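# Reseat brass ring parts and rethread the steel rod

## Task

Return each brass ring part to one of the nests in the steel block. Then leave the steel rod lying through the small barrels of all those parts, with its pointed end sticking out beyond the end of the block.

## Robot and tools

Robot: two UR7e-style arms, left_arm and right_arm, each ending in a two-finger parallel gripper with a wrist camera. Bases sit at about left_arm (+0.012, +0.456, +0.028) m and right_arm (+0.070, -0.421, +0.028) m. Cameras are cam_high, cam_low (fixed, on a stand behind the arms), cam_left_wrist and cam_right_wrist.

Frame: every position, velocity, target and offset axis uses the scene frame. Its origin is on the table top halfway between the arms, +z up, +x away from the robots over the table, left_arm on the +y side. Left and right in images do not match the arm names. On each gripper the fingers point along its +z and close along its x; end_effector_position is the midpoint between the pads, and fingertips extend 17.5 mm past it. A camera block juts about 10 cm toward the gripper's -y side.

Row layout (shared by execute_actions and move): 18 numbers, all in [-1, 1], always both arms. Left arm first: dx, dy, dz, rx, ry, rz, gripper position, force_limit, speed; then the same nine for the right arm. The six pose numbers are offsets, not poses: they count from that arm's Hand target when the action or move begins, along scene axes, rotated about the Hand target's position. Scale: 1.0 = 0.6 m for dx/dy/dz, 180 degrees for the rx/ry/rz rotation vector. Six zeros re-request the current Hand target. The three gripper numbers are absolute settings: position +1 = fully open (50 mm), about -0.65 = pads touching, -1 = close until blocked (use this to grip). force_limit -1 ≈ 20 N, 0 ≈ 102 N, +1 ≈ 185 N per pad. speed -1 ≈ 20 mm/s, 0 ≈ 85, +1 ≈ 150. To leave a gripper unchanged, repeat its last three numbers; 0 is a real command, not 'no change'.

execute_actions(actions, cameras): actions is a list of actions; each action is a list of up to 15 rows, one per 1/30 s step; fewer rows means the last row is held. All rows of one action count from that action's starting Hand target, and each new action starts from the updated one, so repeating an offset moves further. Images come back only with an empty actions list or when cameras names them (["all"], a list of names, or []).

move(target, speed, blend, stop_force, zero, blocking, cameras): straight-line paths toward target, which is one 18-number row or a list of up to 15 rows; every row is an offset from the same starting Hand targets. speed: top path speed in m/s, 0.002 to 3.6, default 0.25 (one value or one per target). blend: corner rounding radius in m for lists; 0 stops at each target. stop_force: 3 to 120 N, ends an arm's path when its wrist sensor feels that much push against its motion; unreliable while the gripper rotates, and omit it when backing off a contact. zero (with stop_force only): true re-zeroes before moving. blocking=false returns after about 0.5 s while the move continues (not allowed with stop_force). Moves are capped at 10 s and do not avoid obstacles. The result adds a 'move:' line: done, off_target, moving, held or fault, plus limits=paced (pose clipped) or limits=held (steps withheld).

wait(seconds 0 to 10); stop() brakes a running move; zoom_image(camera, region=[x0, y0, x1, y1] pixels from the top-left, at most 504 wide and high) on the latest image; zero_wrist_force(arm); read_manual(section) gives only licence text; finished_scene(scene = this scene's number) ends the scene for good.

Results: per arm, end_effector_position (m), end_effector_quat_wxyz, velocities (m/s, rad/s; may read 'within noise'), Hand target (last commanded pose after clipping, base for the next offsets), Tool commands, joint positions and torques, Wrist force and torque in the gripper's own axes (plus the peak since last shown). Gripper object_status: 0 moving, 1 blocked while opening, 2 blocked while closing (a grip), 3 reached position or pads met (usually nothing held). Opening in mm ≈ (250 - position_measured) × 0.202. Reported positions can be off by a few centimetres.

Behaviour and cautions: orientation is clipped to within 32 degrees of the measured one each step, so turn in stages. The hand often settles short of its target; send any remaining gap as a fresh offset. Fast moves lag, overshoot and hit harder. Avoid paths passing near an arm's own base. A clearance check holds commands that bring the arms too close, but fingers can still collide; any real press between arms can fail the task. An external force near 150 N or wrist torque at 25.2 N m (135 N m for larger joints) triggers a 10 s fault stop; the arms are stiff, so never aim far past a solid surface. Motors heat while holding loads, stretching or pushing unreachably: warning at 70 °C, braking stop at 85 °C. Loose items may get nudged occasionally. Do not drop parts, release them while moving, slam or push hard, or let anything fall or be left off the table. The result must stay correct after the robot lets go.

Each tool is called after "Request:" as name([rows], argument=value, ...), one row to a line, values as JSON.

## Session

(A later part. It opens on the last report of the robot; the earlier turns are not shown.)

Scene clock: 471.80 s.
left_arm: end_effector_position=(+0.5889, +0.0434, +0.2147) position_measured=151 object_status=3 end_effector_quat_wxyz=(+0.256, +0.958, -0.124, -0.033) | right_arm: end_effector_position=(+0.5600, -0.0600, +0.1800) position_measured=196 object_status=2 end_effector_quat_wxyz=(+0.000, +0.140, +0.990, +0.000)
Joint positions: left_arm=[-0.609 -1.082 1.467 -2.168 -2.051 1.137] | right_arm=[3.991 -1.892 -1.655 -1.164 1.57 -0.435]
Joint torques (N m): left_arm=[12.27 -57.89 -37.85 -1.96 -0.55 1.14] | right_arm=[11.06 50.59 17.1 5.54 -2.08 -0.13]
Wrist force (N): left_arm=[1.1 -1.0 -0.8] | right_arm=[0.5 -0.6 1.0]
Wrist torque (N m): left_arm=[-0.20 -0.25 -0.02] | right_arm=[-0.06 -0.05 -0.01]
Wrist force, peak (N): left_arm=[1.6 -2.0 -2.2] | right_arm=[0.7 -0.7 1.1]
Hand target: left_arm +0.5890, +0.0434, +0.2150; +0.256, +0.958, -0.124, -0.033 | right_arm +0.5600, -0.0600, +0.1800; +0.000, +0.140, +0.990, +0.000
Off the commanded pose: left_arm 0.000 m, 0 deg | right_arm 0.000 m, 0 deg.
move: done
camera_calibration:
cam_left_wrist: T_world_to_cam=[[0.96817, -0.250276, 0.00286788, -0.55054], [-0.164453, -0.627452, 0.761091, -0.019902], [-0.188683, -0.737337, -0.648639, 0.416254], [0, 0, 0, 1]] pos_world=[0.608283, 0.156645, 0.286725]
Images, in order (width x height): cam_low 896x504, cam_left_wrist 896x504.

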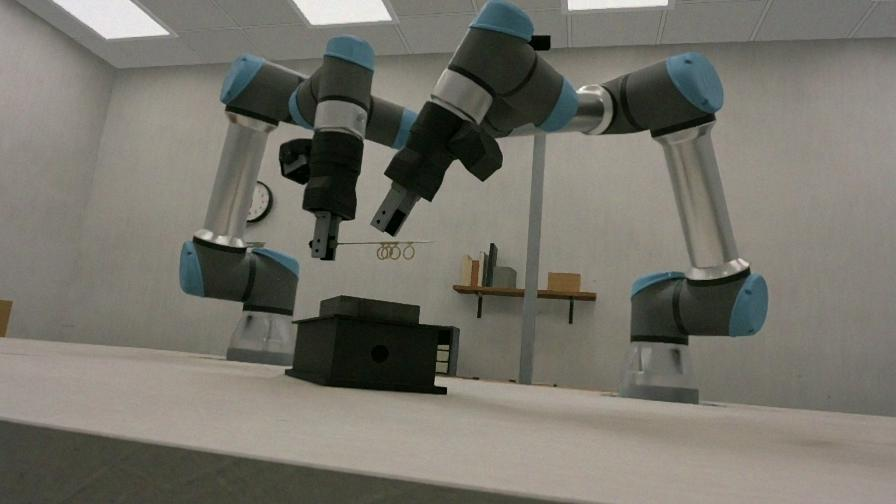

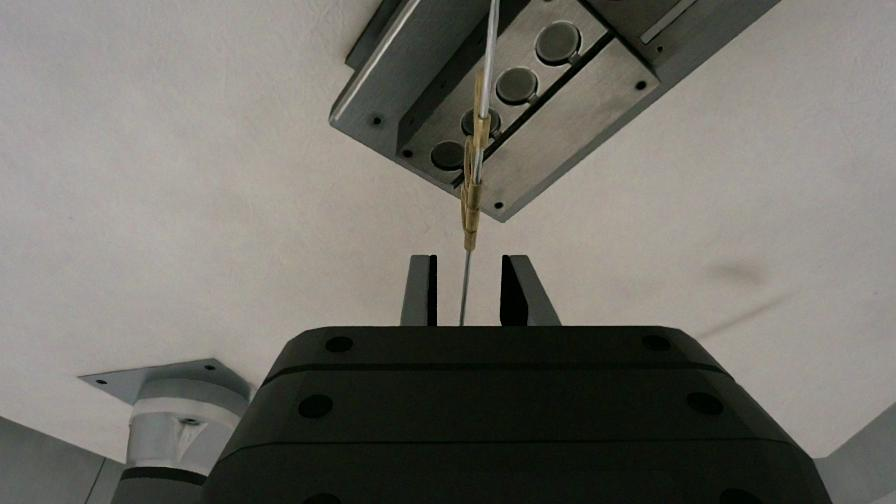

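Request:
zoom_image(camera="cam_low", region=[365, 205, 425, 265])

Scaled by 8.400.

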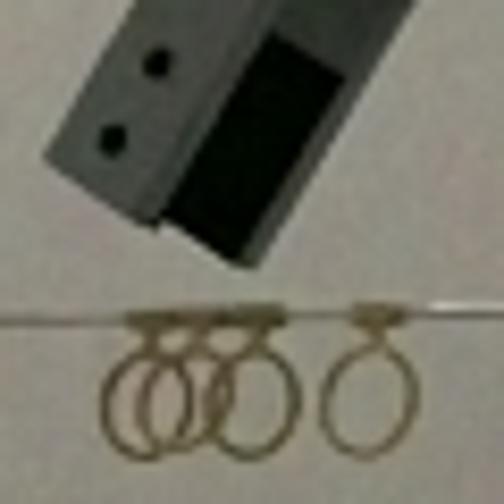

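Request:
move([
  [-0.0027,-0.009,0,0,0,0,0.01,-1,-0.5,0,0,0,0,0,0,-0.97,0.2,-1],
  [-0.0027,-0.009,-0.0283,0,0,0,0.01,-1,-0.5,0,0,0,0,0,0,-0.97,0.2,-1],
], speed=0.03, cameras=["cam_left_wrist", "cam_low"])

Request:
zoom_image(camera="cam_low", region=[355, 205, 425, 275])

Request:
zoom_image(camera="cam_left_wrist", region=[420, 180, 520, 330])

Scene clock: 515.63 s.
left_arm: end_effector_position=(+0.5873, +0.0381, +0.1976) position_measured=151 object_status=3 end_effector_quat_wxyz=(+0.256, +0.958, -0.124, -0.033) end_effector_velocity=(-0.001, +0.001, +0.000) end_effector_angular_velocity=(+0.003, +0.004, +0.000) | right_arm: end_effector_position=(+0.5600, -0.0600, +0.1800) position_measured=196 object_status=2 end_effector_quat_wxyz=(+0.000, +0.140, +0.990, +0.000)
Joint positions: left_arm=[-0.616 -1.064 1.487 -2.21 -2.049 1.128] | right_arm=[3.991 -1.892 -1.655 -1.164 1.57 -0.435]
Joint velocities: left_arm=[0 0 -0.001 0.007 0 0] | right_arm=[within noise]
Joint torques (N m): left_arm=[11.16 -59.32 -37.44 -1.92 -0.97 1.03] | right_arm=[10.49 50.96 16.52 5.41 -2.05 1.19]
Wrist force (N): left_arm=[1.0 -0.7 -1.1] | right_arm=[0.5 -0.4 1.0]
Wrist torque (N m): left_arm=[-0.17 -0.24 0.06] | right_arm=[-0.03 -0.05 -0.01]
Wrist force, peak (N): left_arm=[1.3 -1.5 -1.2] | right_arm=[0.6 -0.7 1.2]
Hand target: left_arm +0.5874, +0.0380, +0.1980; +0.256, +0.958, -0.124, -0.033 | right_arm +0.5600, -0.0600, +0.1800; +0.000, +0.140, +0.990, +0.000
Off the commanded pose: left_arm 0.000 m, 0 deg | right_arm 0.000 m, 0 deg.
move: done
camera_calibration:
cam_left_wrist: T_world_to_cam=[[0.96819, -0.2502, 0.00296513, -0.550317], [-0.164453, -0.627356, 0.76117, -0.0105116], [-0.188585, -0.737445, -0.648545, 0.400884], [0, 0, 0, 1]] pos_world=[0.606683, 0.151346, 0.269624]
Images, in order (width x height): cam_low 896x504, cam_left_wrist 896x504.

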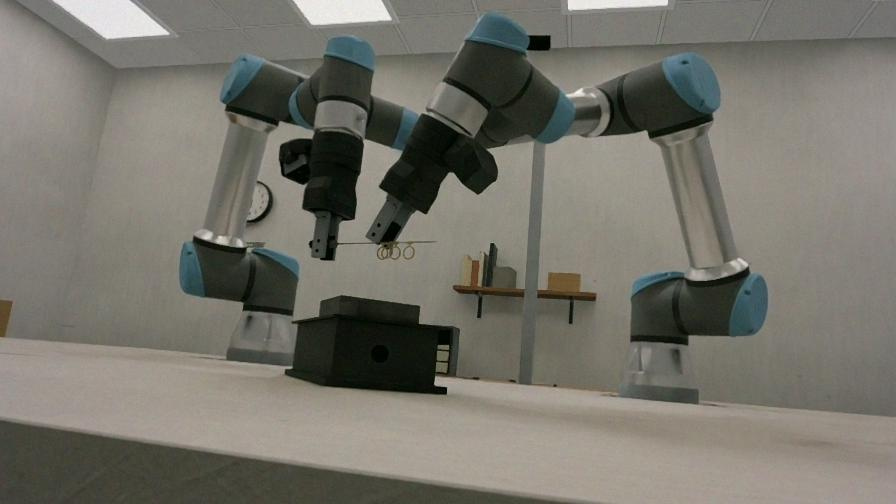

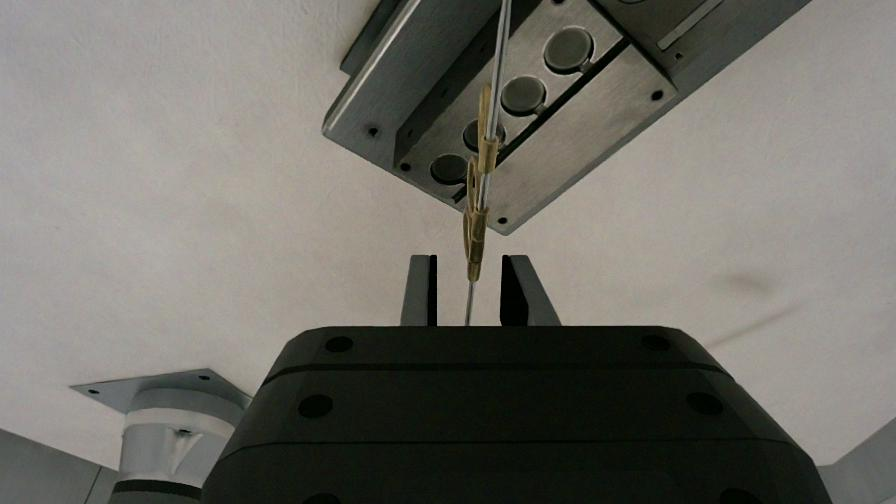

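Scaled by 7.200.

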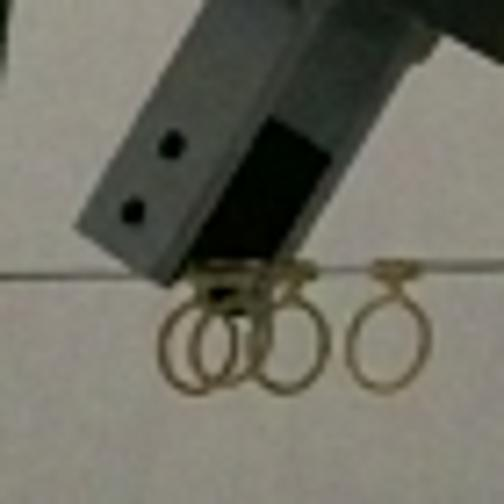

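Scaled by 3.360.

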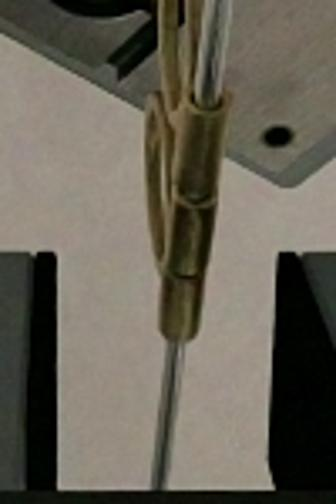

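Request:
move(target=[0.0022,-0.0007,0.0033,0,0,0,0.01,-1,-0.5,0,0,0,0,0,0,-0.97,0.2,-1], speed=0.03)

Request:
move(target=[0,0,0,0,0,0,-0.5,-1,-0.9,0,0,0,0,0,0,-0.97,0.2,-1])

Request:
wait(seconds=0.3, cameras=["cam_left_wrist", "cam_low"])

Request:
zoom_image(camera="cam_left_wrist", region=[420, 220, 520, 330])

Request:
zoom_image(camera="cam_low", region=[355, 205, 425, 275])

Scene clock: 529.93 s.
left_arm: end_effector_position=(+0.5887, +0.0376, +0.2001) position_measured=151 object_status=3 end_effector_quat_wxyz=(+0.256, +0.958, -0.124, -0.033) | right_arm: end_effector_position=(+0.5600, -0.0600, +0.1800) position_measured=196 object_status=2 end_effector_quat_wxyz=(+0.000, +0.140, +0.990, +0.000)
Joint positions: left_arm=[-0.616 -1.063 1.479 -2.203 -2.05 1.129] | right_arm=[3.991 -1.892 -1.655 -1.164 1.57 -0.435]
Joint torques (N m): left_arm=[9.86 -35.14 -27.11 -3.76 -3.71 1.37] | right_arm=[10.21 51.24 16.82 5.44 -2.05 1.21]
Wrist force (N): left_arm=[1.1 -1.2 -0.7] | right_arm=[0.6 -0.5 1.0]
Wrist torque (N m): left_arm=[-0.24 -0.24 -0.04] | right_arm=[-0.05 -0.08 -0.01]
Wrist force, peak (N): left_arm=[1.2 -1.1 -1.1] | right_arm=[0.7 -0.7 1.1]
Hand target: left_arm +0.5887, +0.0376, +0.2000; +0.256, +0.958, -0.124, -0.033 | right_arm +0.5600, -0.0600, +0.1800; +0.000, +0.140, +0.990, +0.000
Off the commanded pose: left_arm 0.000 m, 0 deg | right_arm 0.000 m, 0 deg.
move: done

Scene clock: 530.73 s.
left_arm: end_effector_position=(+0.5887, +0.0376, +0.2000) position_measured=227 object_status=0 end_effector_quat_wxyz=(+0.256, +0.958, -0.124, -0.033) | right_arm: end_effector_position=(+0.5600, -0.0600, +0.1800) position_measured=196 object_status=2 end_effector_quat_wxyz=(+0.000, +0.140, +0.990, +0.000)
Joint positions: left_arm=[-0.616 -1.063 1.479 -2.203 -2.05 1.129] | right_arm=[3.991 -1.892 -1.655 -1.164 1.57 -0.435]
Joint torques (N m): left_arm=[6.39 -34.39 -12.72 -5.48 -3.65 0.3] | right_arm=[10.07 51.29 16.64 5.45 -2.04 1.24]
Wrist force (N): left_arm=[0.8 -1.0 -1.0] | right_arm=[0.3 -0.6 1.1]
Wrist torque (N m): left_arm=[-0.21 -0.20 -0.04] | right_arm=[-0.07 -0.02 -0.01]
Wrist force, peak (N): left_arm=[1.1 -0.9 -1.3] | right_arm=[0.6 -0.6 1.1]
Hand target: left_arm +0.5887, +0.0376, +0.2000; +0.256, +0.958, -0.124, -0.033 | right_arm +0.5600, -0.0600, +0.1800; +0.000, +0.140, +0.990, +0.000
Off the commanded pose: left_arm 0.000 m, 0 deg | right_arm 0.000 m, 0 deg.
move: done

Scene clock: 531.03 s.
left_arm: end_effector_position=(+0.5887, +0.0376, +0.2000) position_measured=227 object_status=3 end_effector_quat_wxyz=(+0.256, +0.958, -0.124, -0.033) | right_arm: end_effector_position=(+0.5600, -0.0600, +0.1800) position_measured=196 object_status=2 end_effector_quat_wxyz=(+0.000, +0.140, +0.990, +0.000)
Joint positions: left_arm=[-0.616 -1.063 1.479 -2.203 -2.05 1.129] | right_arm=[3.991 -1.892 -1.655 -1.164 1.57 -0.435]
Joint torques (N m): left_arm=[4.64 -34.81 -13.5 -5.47 -3.57 -0.01] | right_arm=[10.07 50.75 17.8 5.43 -2.08 1.19]
Wrist force (N): left_arm=[1.0 -1.3 -1.1] | right_arm=[0.5 -0.6 0.9]
Wrist torque (N m): left_arm=[-0.26 -0.23 -0.04] | right_arm=[-0.06 -0.05 -0.01]
Wrist force, peak (N): left_arm=[1.0 -1.3 -1.1] | right_arm=[0.5 -0.8 1.0]
Hand target: left_arm +0.5887, +0.0376, +0.2000; +0.256, +0.958, -0.124, -0.033 | right_arm +0.5600, -0.0600, +0.1800; +0.000, +0.140, +0.990, +0.000
Tool commands: left_gripper/position=-0.5 left_gripper/force_limit=-1.0 left_gripper/speed=-0.9 right_gripper/position=-0.97 right_gripper/force_limit=+0.2 right_gripper/speed=-1.0
Off the commanded pose: left_arm 0.000 m, 0 deg | right_arm 0.000 m, 0 deg.
wait: 0.30 s; at rest by 0.17 s
camera_calibration:
cam_left_wrist: T_world_to_cam=[[0.968192, -0.250185, 0.00332784, -0.55181], [-0.164665, -0.627111, 0.761326, -0.0123877], [-0.188386, -0.737658, -0.648361, 0.402177], [0, 0, 0, 1]] pos_world=[0.607983, 0.150846, 0.272023]
Images, in order (width x height): cam_low 896x504, cam_left_wrist 896x504.

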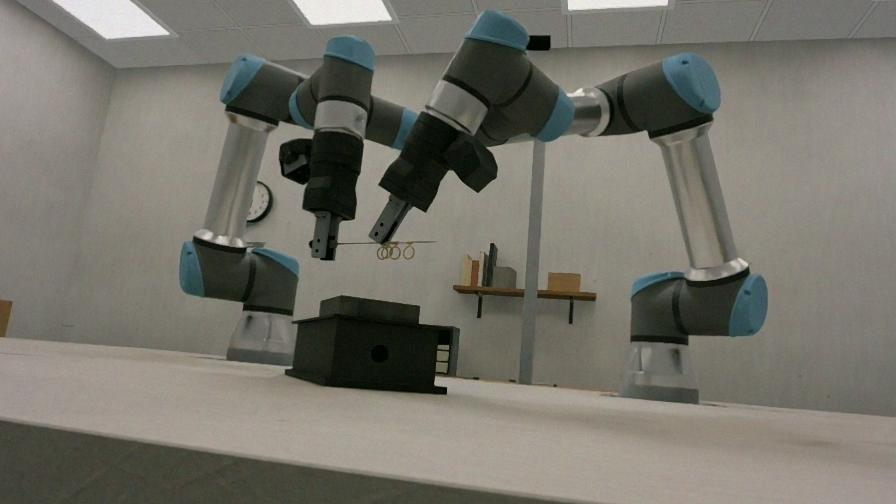

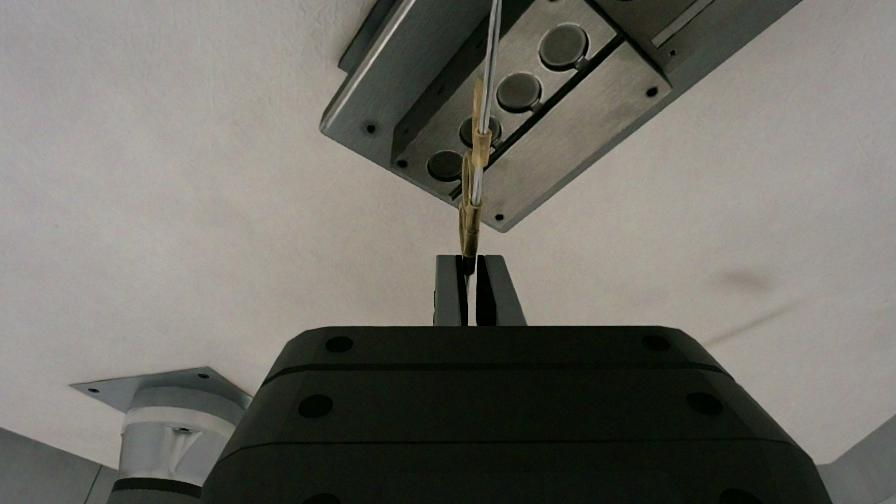

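Scaled by 4.582.

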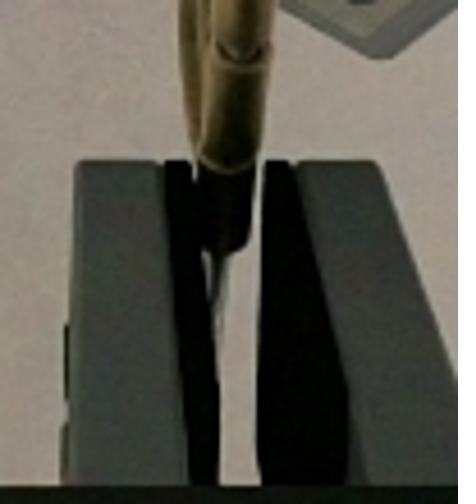

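Scaled by 7.200.

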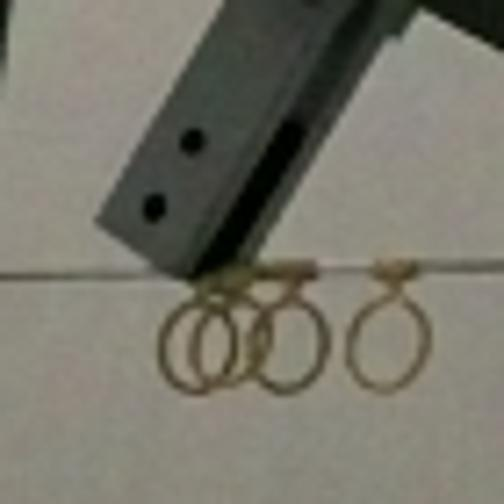

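Request:
move(target=[0,0,0,0,0,0,-1,-1,-1,0,0,0,0,0,0,-0.97,0.2,-1])

Request:
wait(seconds=0.3, cameras=["cam_left_wrist"])

Request:
zoom_image(camera="cam_left_wrist", region=[420, 220, 520, 330])

Scene clock: 536.83 s.
left_arm: end_effector_position=(+0.5887, +0.0376, +0.2000) position_measured=234 object_status=2 end_effector_quat_wxyz=(+0.256, +0.958, -0.124, -0.033) | right_arm: end_effector_position=(+0.5600, -0.0600, +0.1800) position_measured=196 object_status=2 end_effector_quat_wxyz=(+0.000, +0.140, +0.990, +0.000)
Joint positions: left_arm=[-0.616 -1.063 1.479 -2.203 -2.05 1.129] | right_arm=[3.991 -1.892 -1.655 -1.164 1.57 -0.435]
Joint torques (N m): left_arm=[-5.7 -34.61 -14.31 -5.44 -2.92 -1.05] | right_arm=[9.22 51.06 16.85 5.08 -1.88 1.12]
Wrist force (N): left_arm=[-0.4 -1.4 -1.2] | right_arm=[-0.8 -0.9 0.8]
Wrist torque (N m): left_arm=[-0.21 -0.25 -0.05] | right_arm=[-0.06 -0.04 0.12]
Wrist force, peak (N): left_arm=[1.2 -1.0 -1.2] | right_arm=[-1.1 -0.9 1.1]
Hand target: left_arm +0.5887, +0.0376, +0.2000; +0.256, +0.958, -0.124, -0.033 | right_arm +0.5600, -0.0600, +0.1800; +0.000, +0.140, +0.990, +0.000
Off the commanded pose: left_arm 0.000 m, 0 deg | right_arm 0.000 m, 0 deg.
move: done

Scene clock: 537.13 s.
left_arm: end_effector_position=(+0.5887, +0.0376, +0.2000) position_measured=234 object_status=2 end_effector_quat_wxyz=(+0.256, +0.958, -0.124, -0.033) | right_arm: end_effector_position=(+0.5600, -0.0600, +0.1800) position_measured=196 object_status=2 end_effector_quat_wxyz=(+0.000, +0.140, +0.990, +0.000)
Joint positions: left_arm=[-0.616 -1.063 1.479 -2.203 -2.05 1.129] | right_arm=[3.991 -1.892 -1.655 -1.164 1.57 -0.435]
Joint torques (N m): left_arm=[-5.12 -35.09 -15.42 -5.34 -2.82 -1.07] | right_arm=[10.17 50.65 17.47 4.93 -1.75 1.23]
Wrist force (N): left_arm=[-0.2 -1.2 -0.7] | right_arm=[-0.7 -0.9 0.8]
Wrist torque (N m): left_arm=[-0.19 -0.27 -0.05] | right_arm=[-0.07 -0.06 0.12]
Wrist force, peak (N): left_arm=[-0.4 -1.6 -0.8] | right_arm=[-0.7 -1.2 1.0]
Hand target: left_arm +0.5887, +0.0376, +0.2000; +0.256, +0.958, -0.124, -0.033 | right_arm +0.5600, -0.0600, +0.1800; +0.000, +0.140, +0.990, +0.000
Tool commands: left_gripper/position=-1.0 left_gripper/force_limit=-1.0 left_gripper/speed=-1.0 right_gripper/position=-0.97 right_gripper/force_limit=+0.2 right_gripper/speed=-1.0
Off the commanded pose: left_arm 0.000 m, 0 deg | right_arm 0.000 m, 0 deg.
wait: 0.30 s; at rest by 0.17 s
camera_calibration:
cam_left_wrist: T_world_to_cam=[[0.968192, -0.250185, 0.00332784, -0.55181], [-0.164665, -0.627111, 0.761326, -0.0123877], [-0.188386, -0.737658, -0.648361, 0.402177], [0, 0, 0, 1]] pos_world=[0.607983, 0.150846, 0.272023]
Images, in order (width x height): cam_left_wrist 896x504.

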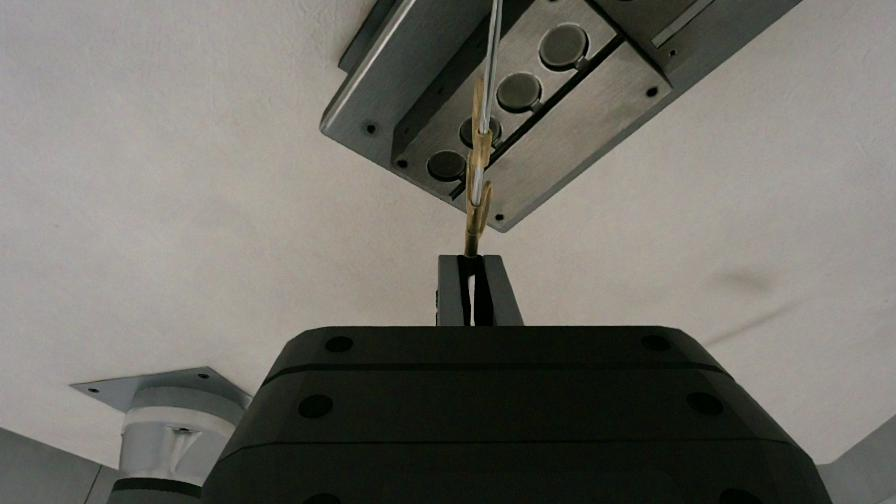

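Scaled by 4.582.

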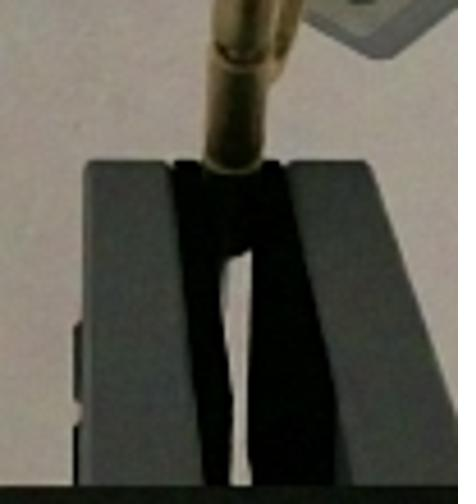

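Request:
move(target=[-0.0065,-0.0226,0.0005,0,0,0,-1,-1,-1,0,0,0,0,0,0,-0.97,0.2,-1], speed=0.03, cameras=["cam_low"])

Request:
zoom_image(camera="cam_low", region=[325, 205, 445, 275])

Scene clock: 547.90 s.
left_arm: end_effector_position=(+0.5848, +0.0238, +0.2003) position_measured=234 object_status=2 end_effector_quat_wxyz=(+0.256, +0.958, -0.124, -0.033) end_effector_velocity=(+0.001, +0.001, +0.000) end_effector_angular_velocity=(+0.000, -0.002, -0.002) | right_arm: end_effector_position=(+0.5600, -0.0600, +0.1800) position_measured=196 object_status=2 end_effector_quat_wxyz=(+0.000, +0.140, +0.990, +0.000)
Joint positions: left_arm=[-0.636 -1.056 1.471 -2.211 -2.045 1.107] | right_arm=[3.991 -1.892 -1.655 -1.164 1.57 -0.435]
Joint velocities: left_arm=[0.002 0.001 -0.001 0 0 0.005] | right_arm=[within noise]
Joint torques (N m): left_arm=[10.74 -48.78 -24.3 -3.21 0.43 1.7] | right_arm=[9.31 49.81 17.84 1.35 -0.32 1.11]
Wrist force (N): left_arm=[0.0 -0.7 -0.9] | right_arm=[-0.5 -0.5 0.7]
Wrist torque (N m): left_arm=[-0.17 -0.23 0.05] | right_arm=[-0.07 -0.05 0.08]
Wrist force, peak (N): left_arm=[0.8 -2.1 -1.2] | right_arm=[-0.9 -1.2 1.0]
Hand target: left_arm +0.5848, +0.0240, +0.2003; +0.256, +0.958, -0.124, -0.033 | right_arm +0.5600, -0.0600, +0.1800; +0.000, +0.140, +0.990, +0.000
Off the commanded pose: left_arm 0.000 m, 0 deg | right_arm 0.000 m, 0 deg.
move: done
Images, in order (width x height): cam_low 896x504.

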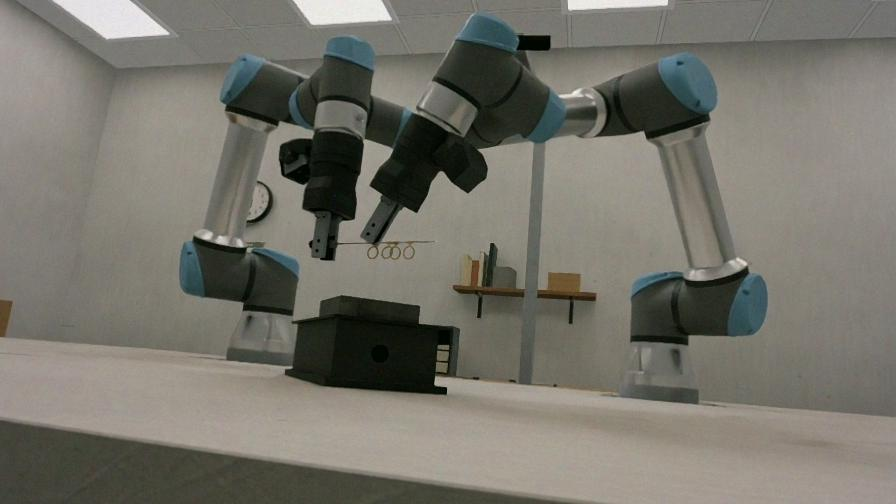

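Scaled by 4.200.

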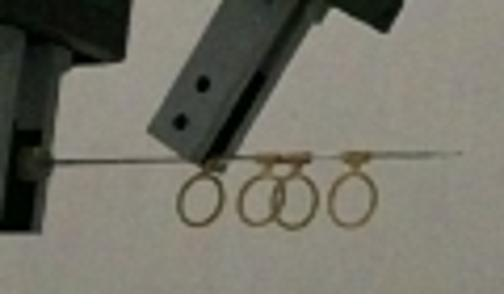

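Request:
move(target=[-0.0065,-0.0226,0.0005,0,0,0,-1,-1,-1,0,0,0,0,0,0,-0.97,0.2,-1], speed=0.04, cameras=["cam_low"])

Request:
zoom_image(camera="cam_low", region=[325, 205, 445, 275])

Scene clock: 554.63 s.
left_arm: end_effector_position=(+0.5809, +0.0103, +0.2006) position_measured=234 object_status=2 end_effector_quat_wxyz=(+0.256, +0.958, -0.124, -0.033) end_effector_velocity=(+0.001, +0.001, +0.000) end_effector_angular_velocity=(+0.000, -0.004, -0.002) | right_arm: end_effector_position=(+0.5600, -0.0600, +0.1800) position_measured=196 object_status=2 end_effector_quat_wxyz=(+0.000, +0.140, +0.990, +0.000)
Joint positions: left_arm=[-0.655 -1.049 1.461 -2.218 -2.041 1.085] | right_arm=[3.991 -1.892 -1.655 -1.164 1.57 -0.435]
Joint velocities: left_arm=[0.002 0 0 0 0.002 0.005] | right_arm=[within noise]
Joint torques (N m): left_arm=[11.78 -49.94 -22.68 -3.58 0.33 1.54] | right_arm=[9.56 50.21 18.27 1.42 0.51 0.85]
Wrist force (N): left_arm=[0.3 -0.7 -0.5] | right_arm=[-0.5 -0.7 0.5]
Wrist torque (N m): left_arm=[-0.12 -0.29 0.06] | right_arm=[-0.10 -0.07 0.07]
Wrist force, peak (N): left_arm=[0.9 -2.1 -1.1] | right_arm=[-1.4 1.1 0.7]
Hand target: left_arm +0.5809, +0.0105, +0.2006; +0.256, +0.958, -0.124, -0.033 | right_arm +0.5600, -0.0600, +0.1800; +0.000, +0.140, +0.990, +0.000
Off the commanded pose: left_arm 0.000 m, 0 deg | right_arm 0.000 m, 0 deg.
move: done
Images, in order (width x height): cam_low 896x504.

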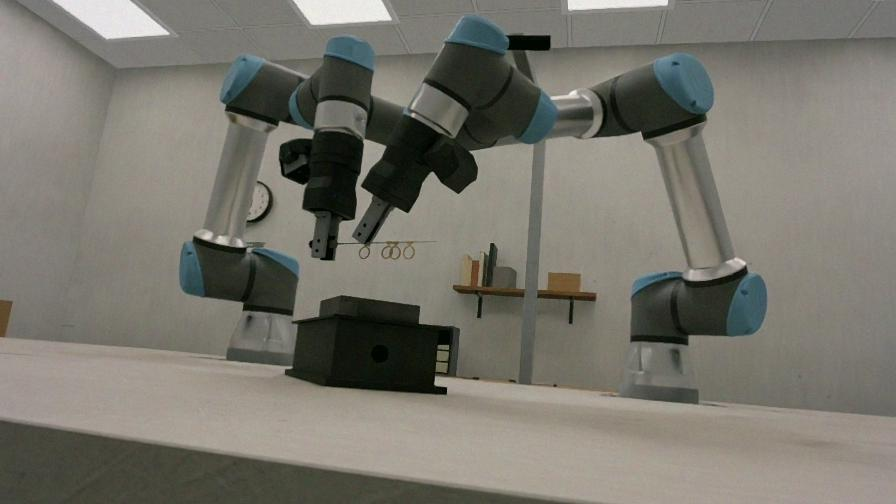

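Scaled by 4.200.

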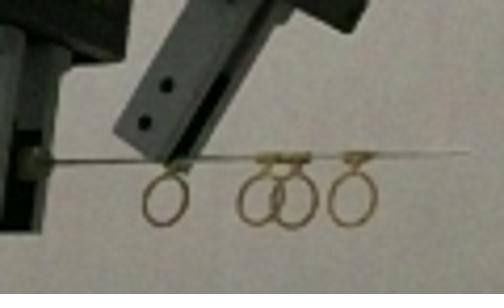

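Request:
move(target=[0,0,0,0,0,0,0.01,-1,0,0,0,0,0,0,0,-0.97,0.2,-1])

Request:
move([
  [0,0,0.025,0,0,0,0.01,-1,0,0,0,0,0,0,0,-0.97,0.2,-1],
  [0.0175,0.0605,0.025,0,0,0,0.01,-1,0,0,0,0,0,0,0,-0.97,0.2,-1],
  [0.0175,0.0605,0.004,0,0,0,0.01,-1,0,0,0,0,0,0,0,-0.97,0.2,-1],
], speed=0.05, blend=[0.005,0.005,0], cameras=["cam_left_wrist", "cam_low"])

Request:
zoom_image(camera="cam_left_wrist", region=[420, 200, 520, 330])

Request:
zoom_image(camera="cam_low", region=[345, 205, 425, 275])

Scene clock: 563.90 s.
left_arm: end_effector_position=(+0.5809, +0.0105, +0.2006) position_measured=151 object_status=3 end_effector_quat_wxyz=(+0.256, +0.958, -0.124, -0.033) | right_arm: end_effector_position=(+0.5600, -0.0600, +0.1800) position_measured=196 object_status=2 end_effector_quat_wxyz=(+0.000, +0.140, +0.990, +0.000)
Joint positions: left_arm=[-0.655 -1.049 1.461 -2.218 -2.041 1.086] | right_arm=[3.991 -1.892 -1.655 -1.164 1.57 -0.435]
Joint torques (N m): left_arm=[9.79 -59.36 -13.8 -2.24 -3.57 1.47] | right_arm=[9.39 50.24 19.24 2.75 1.39 0.97]
Wrist force (N): left_arm=[1.2 -0.6 -1.0] | right_arm=[0.6 -0.6 0.8]
Wrist torque (N m): left_arm=[-0.15 -0.24 0.04] | right_arm=[-0.06 -0.07 -0.01]
Wrist force, peak (N): left_arm=[1.2 -0.5 -1.3] | right_arm=[-1.5 1.3 0.6]
Hand target: left_arm +0.5809, +0.0105, +0.2006; +0.256, +0.958, -0.124, -0.033 | right_arm +0.5600, -0.0600, +0.1800; +0.000, +0.140, +0.990, +0.000
Off the commanded pose: left_arm 0.000 m, 0 deg | right_arm 0.000 m, 0 deg.
move: done

Scene clock: 565.50 s.
left_arm: end_effector_position=(+0.5914, +0.0469, +0.2027) position_measured=151 object_status=3 end_effector_quat_wxyz=(+0.256, +0.958, -0.124, -0.033) | right_arm: end_effector_position=(+0.5600, -0.0600, +0.1800) position_measured=196 object_status=2 end_effector_quat_wxyz=(+0.000, +0.140, +0.990, +0.000)
Joint positions: left_arm=[-0.602 -1.07 1.481 -2.19 -2.053 1.144] | right_arm=[3.991 -1.892 -1.655 -1.164 1.57 -0.435]
Joint torques (N m): left_arm=[-8.9 -59.75 -37.18 -1.66 -1.44 -1.23] | right_arm=[9.73 50.7 19.36 3.35 1.86 1]
Wrist force (N): left_arm=[1.1 -0.7 -1.2] | right_arm=[0.4 -0.6 0.9]
Wrist torque (N m): left_arm=[-0.16 -0.26 0.00] | right_arm=[-0.06 -0.03 -0.01]
Wrist force, peak (N): left_arm=[1.1 -0.7 -2.1] | right_arm=[0.5 -0.7 1.2]
Hand target: left_arm +0.5914, +0.0468, +0.2030; +0.256, +0.958, -0.124, -0.033 | right_arm +0.5600, -0.0600, +0.1800; +0.000, +0.140, +0.990, +0.000
Off the commanded pose: left_arm 0.000 m, 0 deg | right_arm 0.000 m, 0 deg.
move: done
camera_calibration:
cam_left_wrist: T_world_to_cam=[[0.968222, -0.250077, 0.00285143, -0.552011], [-0.164262, -0.627294, 0.761262, -0.00836623], [-0.188585, -0.737539, -0.648438, 0.411421], [0, 0, 0, 1]] pos_world=[0.610683, 0.160146, 0.274724]
Images, in order (width x height): cam_low 896x504, cam_left_wrist 896x504.

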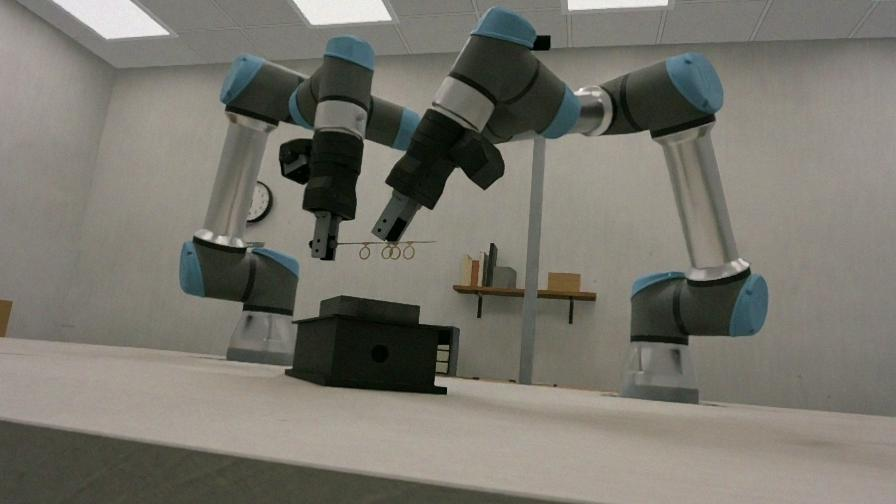

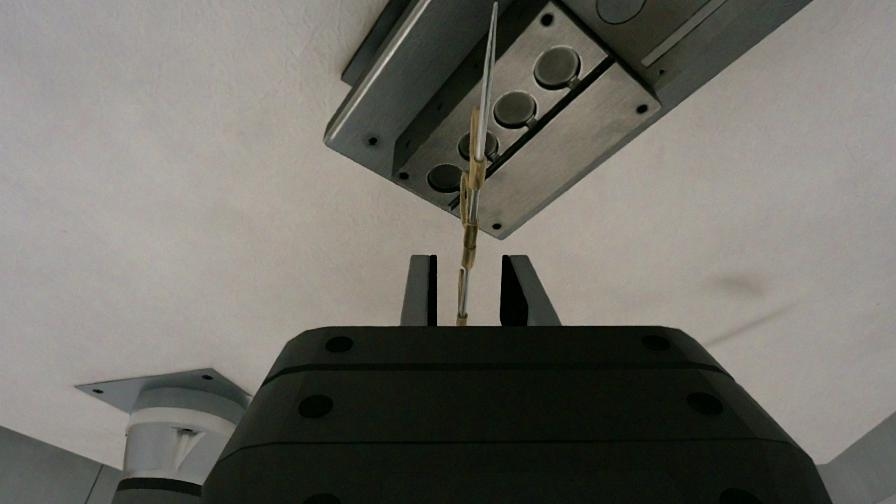

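Scaled by 3.877.

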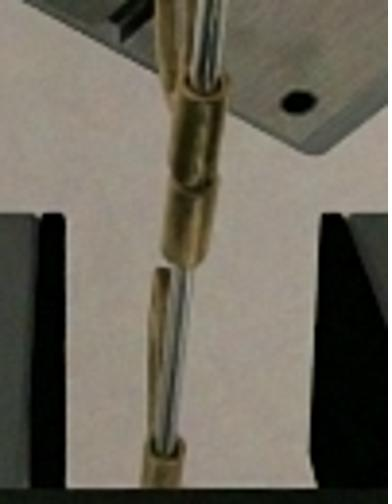

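Scaled by 6.300.

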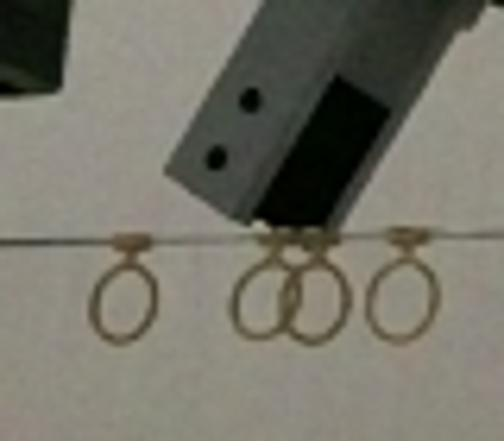

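Request:
move(target=[-0.0011,0.0003,-0.005,0,0,0,0.01,-1,0,0,0,0,0,0,0,-0.97,0.2,-1], speed=0.03)

Request:
move(target=[0,0,0,0,0,0,-1,-1,-1,0,0,0,0,0,0,-0.97,0.2,-1])

Request:
wait(seconds=0.5, cameras=["cam_left_wrist", "cam_low"])

Request:
zoom_image(camera="cam_left_wrist", region=[420, 200, 520, 330])

Request:
zoom_image(camera="cam_low", region=[345, 205, 425, 275])

Scene clock: 579.03 s.
left_arm: end_effector_position=(+0.5907, +0.0470, +0.1999) position_measured=151 object_status=3 end_effector_quat_wxyz=(+0.256, +0.958, -0.124, -0.033) | right_arm: end_effector_position=(+0.5600, -0.0600, +0.1800) position_measured=196 object_status=2 end_effector_quat_wxyz=(+0.000, +0.140, +0.990, +0.000)
Joint positions: left_arm=[-0.603 -1.069 1.487 -2.198 -2.052 1.143] | right_arm=[3.991 -1.892 -1.655 -1.164 1.57 -0.435]
Joint torques (N m): left_arm=[-8.89 -36.72 -21.51 -3.47 1.74 -1.27] | right_arm=[9.54 50.96 19.89 4.81 2.42 1.06]
Wrist force (N): left_arm=[1.1 -0.9 -1.0] | right_arm=[0.6 -0.4 1.0]
Wrist torque (N m): left_arm=[-0.19 -0.28 0.06] | right_arm=[-0.04 -0.07 -0.01]
Wrist force, peak (N): left_arm=[1.6 -0.8 -1.1] | right_arm=[0.7 -0.8 1.0]
Hand target: left_arm +0.5908, +0.0470, +0.2000; +0.256, +0.958, -0.124, -0.033 | right_arm +0.5600, -0.0600, +0.1800; +0.000, +0.140, +0.990, +0.000
Off the commanded pose: left_arm 0.000 m, 0 deg | right_arm 0.000 m, 0 deg.
move: done

Scene clock: 580.10 s.
left_arm: end_effector_position=(+0.5908, +0.0469, +0.2000) position_measured=234 object_status=2 end_effector_quat_wxyz=(+0.256, +0.958, -0.124, -0.033) | right_arm: end_effector_position=(+0.5600, -0.0600, +0.1800) position_measured=196 object_status=2 end_effector_quat_wxyz=(+0.000, +0.140, +0.990, +0.000)
Joint positions: left_arm=[-0.603 -1.069 1.487 -2.198 -2.052 1.143] | right_arm=[3.991 -1.892 -1.655 -1.164 1.57 -0.435]
Joint torques (N m): left_arm=[-6.44 -39.88 -37.92 -2.05 1.36 -0.48] | right_arm=[9.51 50.23 19.18 5.35 1.92 1.06]
Wrist force (N): left_arm=[1.9 -1.3 -1.1] | right_arm=[1.7 -0.6 0.9]
Wrist torque (N m): left_arm=[-0.22 -0.22 0.08] | right_arm=[-0.05 -0.09 -0.12]
Wrist force, peak (N): left_arm=[2.0 -1.1 -1.2] | right_arm=[1.7 -0.6 0.9]
Hand target: left_arm +0.5908, +0.0470, +0.2000; +0.256, +0.958, -0.124, -0.033 | right_arm +0.5600, -0.0600, +0.1800; +0.000, +0.140, +0.990, +0.000
Off the commanded pose: left_arm 0.000 m, 0 deg | right_arm 0.000 m, 0 deg.
move: done

Scene clock: 580.60 s.
left_arm: end_effector_position=(+0.5908, +0.0469, +0.2000) position_measured=234 object_status=2 end_effector_quat_wxyz=(+0.256, +0.958, -0.124, -0.033) | right_arm: end_effector_position=(+0.5600, -0.0600, +0.1800) position_measured=196 object_status=2 end_effector_quat_wxyz=(+0.000, +0.140, +0.990, +0.000)
Joint positions: left_arm=[-0.603 -1.069 1.487 -2.198 -2.052 1.143] | right_arm=[3.991 -1.892 -1.655 -1.164 1.57 -0.435]
Joint torques (N m): left_arm=[-4.99 -41.94 -37.29 -1.96 1.23 -0.18] | right_arm=[9.19 49.98 19.9 5.4 1.16 0.98]
Wrist force (N): left_arm=[2.1 -1.1 -0.8] | right_arm=[1.3 -0.9 0.8]
Wrist torque (N m): left_arm=[-0.20 -0.26 0.08] | right_arm=[-0.10 -0.02 -0.12]
Wrist force, peak (N): left_arm=[2.2 -1.1 -1.0] | right_arm=[1.6 -1.0 1.0]
Hand target: left_arm +0.5908, +0.0470, +0.2000; +0.256, +0.958, -0.124, -0.033 | right_arm +0.5600, -0.0600, +0.1800; +0.000, +0.140, +0.990, +0.000
Tool commands: left_gripper/position=-1.0 left_gripper/force_limit=-1.0 left_gripper/speed=-1.0 right_gripper/position=-0.97 right_gripper/force_limit=+0.2 right_gripper/speed=-1.0
Off the commanded pose: left_arm 0.000 m, 0 deg | right_arm 0.000 m, 0 deg.
wait: 0.50 s; at rest by 0.17 s
camera_calibration:
cam_left_wrist: T_world_to_cam=[[0.968196, -0.25017, 0.00330927, -0.551491], [-0.164642, -0.627117, 0.761326, -0.00616053], [-0.188386, -0.737658, -0.64836, 0.409507], [0, 0, 0, 1]] pos_world=[0.610083, 0.160246, 0.272023]
Images, in order (width x height): cam_low 896x504, cam_left_wrist 896x504.

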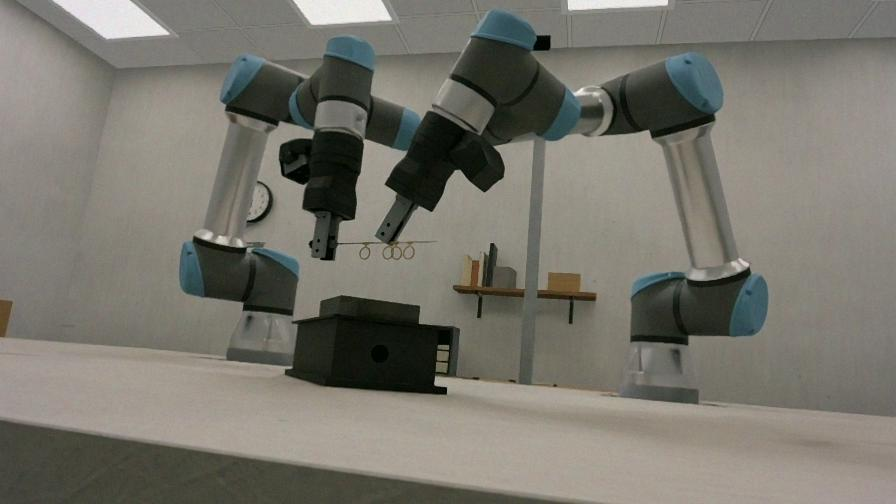

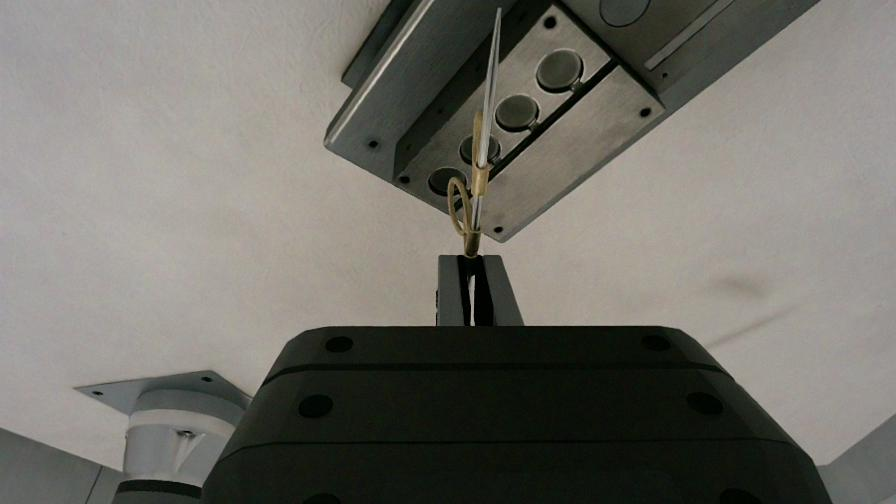

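Scaled by 3.877.

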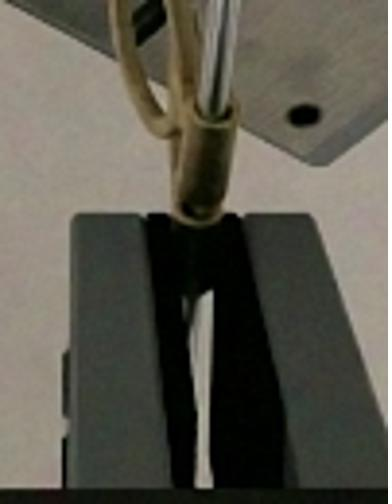

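Scaled by 6.300.

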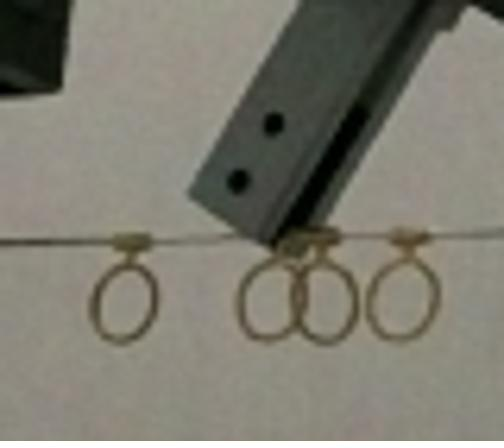

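Request:
move(target=[-0.0065,-0.0224,0.0005,0,0,0,-1,-1,-1,0,0,0,0,0,0,-0.97,0.2,-1], speed=0.03)

Request:
move(target=[0,0,0,0,0,0,0.01,-1,0,0,0,0,0,0,0,-0.97,0.2,-1])

Request:
move([
  [0,0,0.045,0,0,0,0.01,-1,0,0,0,0,0,0,0,-0.97,0.2,-1],
  [0.028,0.097,0.045,0,0,0,0.01,-1,0,0,0,0,0,0,0,-0.97,0.2,-1],
], speed=0.06, blend=[0.005,0], cameras=["cam_left_wrist", "cam_low"])

Request:
zoom_image(camera="cam_low", region=[350, 205, 450, 275])

Request:
zoom_image(camera="cam_low", region=[300, 205, 400, 275])

Request:
zoom_image(camera="cam_left_wrist", region=[400, 150, 550, 330])

Scene clock: 592.50 s.
left_arm: end_effector_position=(+0.5868, +0.0333, +0.2003) position_measured=234 object_status=2 end_effector_quat_wxyz=(+0.256, +0.958, -0.124, -0.033) end_effector_velocity=(+0.000, +0.001, -0.001) end_effector_angular_velocity=(+0.000, +0.000, -0.003) | right_arm: end_effector_position=(+0.5600, -0.0600, +0.1800) position_measured=196 object_status=2 end_effector_quat_wxyz=(+0.000, +0.140, +0.990, +0.000)
Joint positions: left_arm=[-0.623 -1.063 1.479 -2.206 -2.048 1.121] | right_arm=[3.991 -1.892 -1.655 -1.164 1.57 -0.435]
Joint velocities: left_arm=[0.002 0.001 0.002 0 -0.002 0.005] | right_arm=[within noise]
Joint torques (N m): left_arm=[10.98 -47.13 -24.69 -2.71 0.03 1.74] | right_arm=[9.45 50.57 20.69 5.25 -2.32 0.91]
Wrist force (N): left_arm=[2.0 -1.4 -0.8] | right_arm=[1.6 -0.9 0.7]
Wrist torque (N m): left_arm=[-0.23 -0.21 0.07] | right_arm=[-0.09 -0.06 -0.11]
Wrist force, peak (N): left_arm=[2.4 -2.2 -1.6] | right_arm=[2.0 -2.0 0.8]
Hand target: left_arm +0.5869, +0.0335, +0.2003; +0.256, +0.958, -0.124, -0.033 | right_arm +0.5600, -0.0600, +0.1800; +0.000, +0.140, +0.990, +0.000
Off the commanded pose: left_arm 0.000 m, 0 deg | right_arm 0.000 m, 0 deg.
move: done

Scene clock: 593.00 s.
left_arm: end_effector_position=(+0.5869, +0.0335, +0.2002) position_measured=151 object_status=3 end_effector_quat_wxyz=(+0.256, +0.958, -0.124, -0.033) | right_arm: end_effector_position=(+0.5600, -0.0600, +0.1800) position_measured=196 object_status=2 end_effector_quat_wxyz=(+0.000, +0.140, +0.990, +0.000)
Joint positions: left_arm=[-0.622 -1.063 1.479 -2.206 -2.048 1.121] | right_arm=[3.991 -1.892 -1.655 -1.164 1.57 -0.435]
Joint torques (N m): left_arm=[11.3 -59.09 -13.23 -2.02 -3.73 1.57] | right_arm=[9.35 49.85 20.54 5.38 -2.29 0.85]
Wrist force (N): left_arm=[1.1 -0.9 -1.1] | right_arm=[0.4 -0.5 0.9]
Wrist torque (N m): left_arm=[-0.19 -0.24 0.03] | right_arm=[-0.04 -0.03 -0.01]
Wrist force, peak (N): left_arm=[1.1 -1.2 -0.9] | right_arm=[0.7 -0.8 1.0]
Hand target: left_arm +0.5869, +0.0335, +0.2003; +0.256, +0.958, -0.124, -0.033 | right_arm +0.5600, -0.0600, +0.1800; +0.000, +0.140, +0.990, +0.000
Off the commanded pose: left_arm 0.000 m, 0 deg | right_arm 0.000 m, 0 deg.
move: done

Scene clock: 594.77 s.
left_arm: end_effector_position=(+0.6036, +0.0918, +0.2273) position_measured=151 object_status=3 end_effector_quat_wxyz=(+0.256, +0.958, -0.124, -0.033) | right_arm: end_effector_position=(+0.5600, -0.0600, +0.1800) position_measured=196 object_status=2 end_effector_quat_wxyz=(+0.000, +0.140, +0.990, +0.000)
Joint positions: left_arm=[-0.535 -1.11 1.466 -2.1 -2.065 1.218] | right_arm=[3.991 -1.892 -1.655 -1.164 1.57 -0.435]
Joint torques (N m): left_arm=[-9.58 -37.92 -30.06 -5.05 -1.24 -1.23] | right_arm=[8.3 49.95 21.04 5.37 -2.31 0.81]
Wrist force (N): left_arm=[1.3 -0.5 -1.0] | right_arm=[0.5 -0.6 0.8]
Wrist torque (N m): left_arm=[-0.16 -0.25 0.10] | right_arm=[-0.06 -0.06 0.00]
Wrist force, peak (N): left_arm=[1.3 -1.8 -1.3] | right_arm=[0.6 -0.7 1.2]
Hand target: left_arm +0.6037, +0.0917, +0.2273; +0.256, +0.958, -0.124, -0.033 | right_arm +0.5600, -0.0600, +0.1800; +0.000, +0.140, +0.990, +0.000
Off the commanded pose: left_arm 0.000 m, 0 deg | right_arm 0.000 m, 0 deg.
move: done
camera_calibration:
cam_left_wrist: T_world_to_cam=[[0.968229, -0.250046, 0.00319552, -0.552753], [-0.164451, -0.627055, 0.761418, 0.00316163], [-0.188386, -0.737752, -0.648253, 0.462726], [0, 0, 0, 1]] pos_world=[0.622882, 0.205146, 0.299323]
Images, in order (width x height): cam_low 896x504, cam_left_wrist 896x504.

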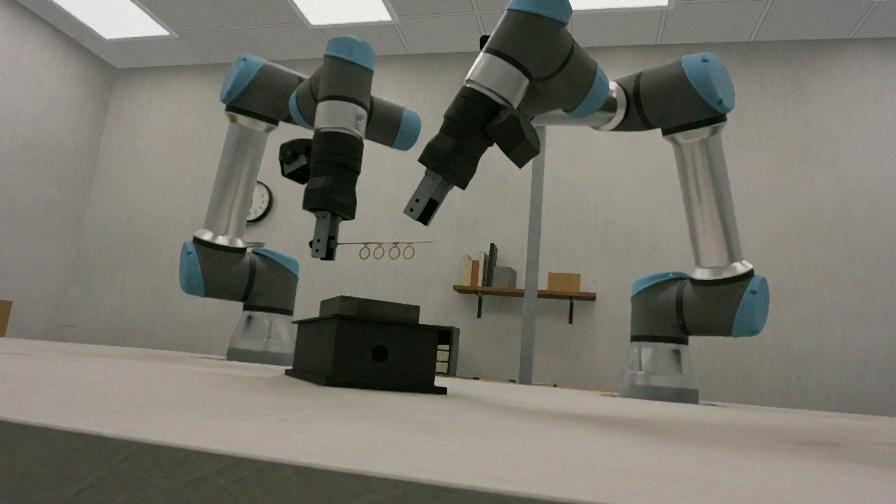

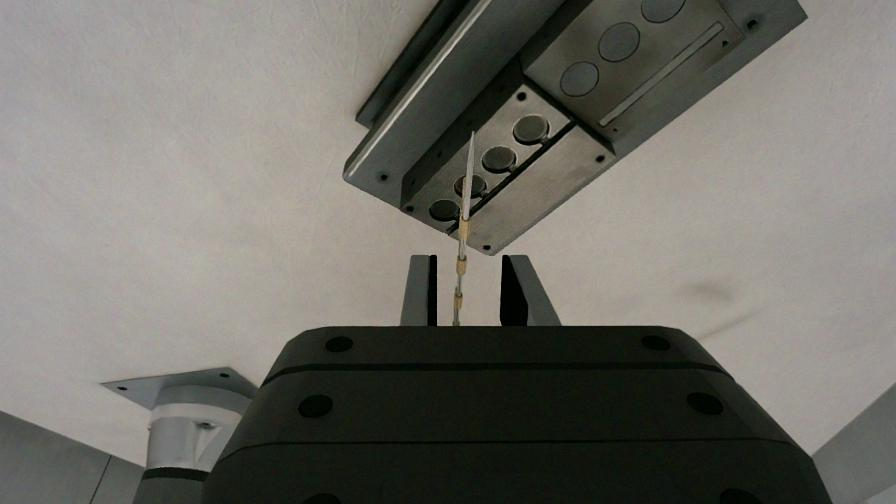

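Scaled by 5.040.

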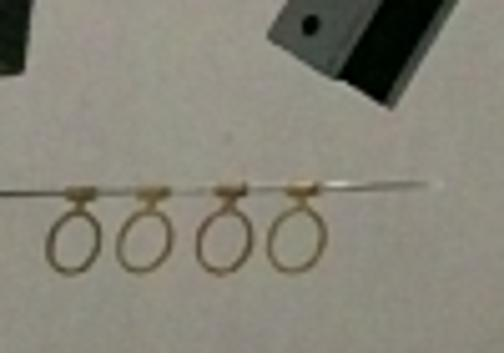

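Scaled by 5.040.

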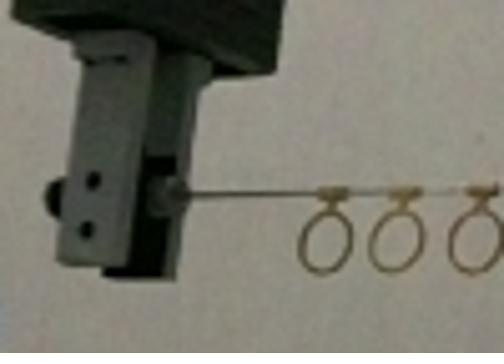

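Scaled by 2.800.

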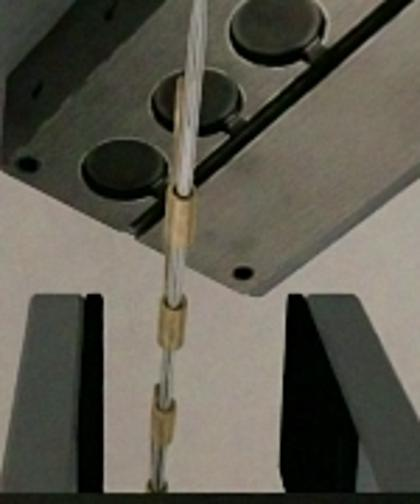

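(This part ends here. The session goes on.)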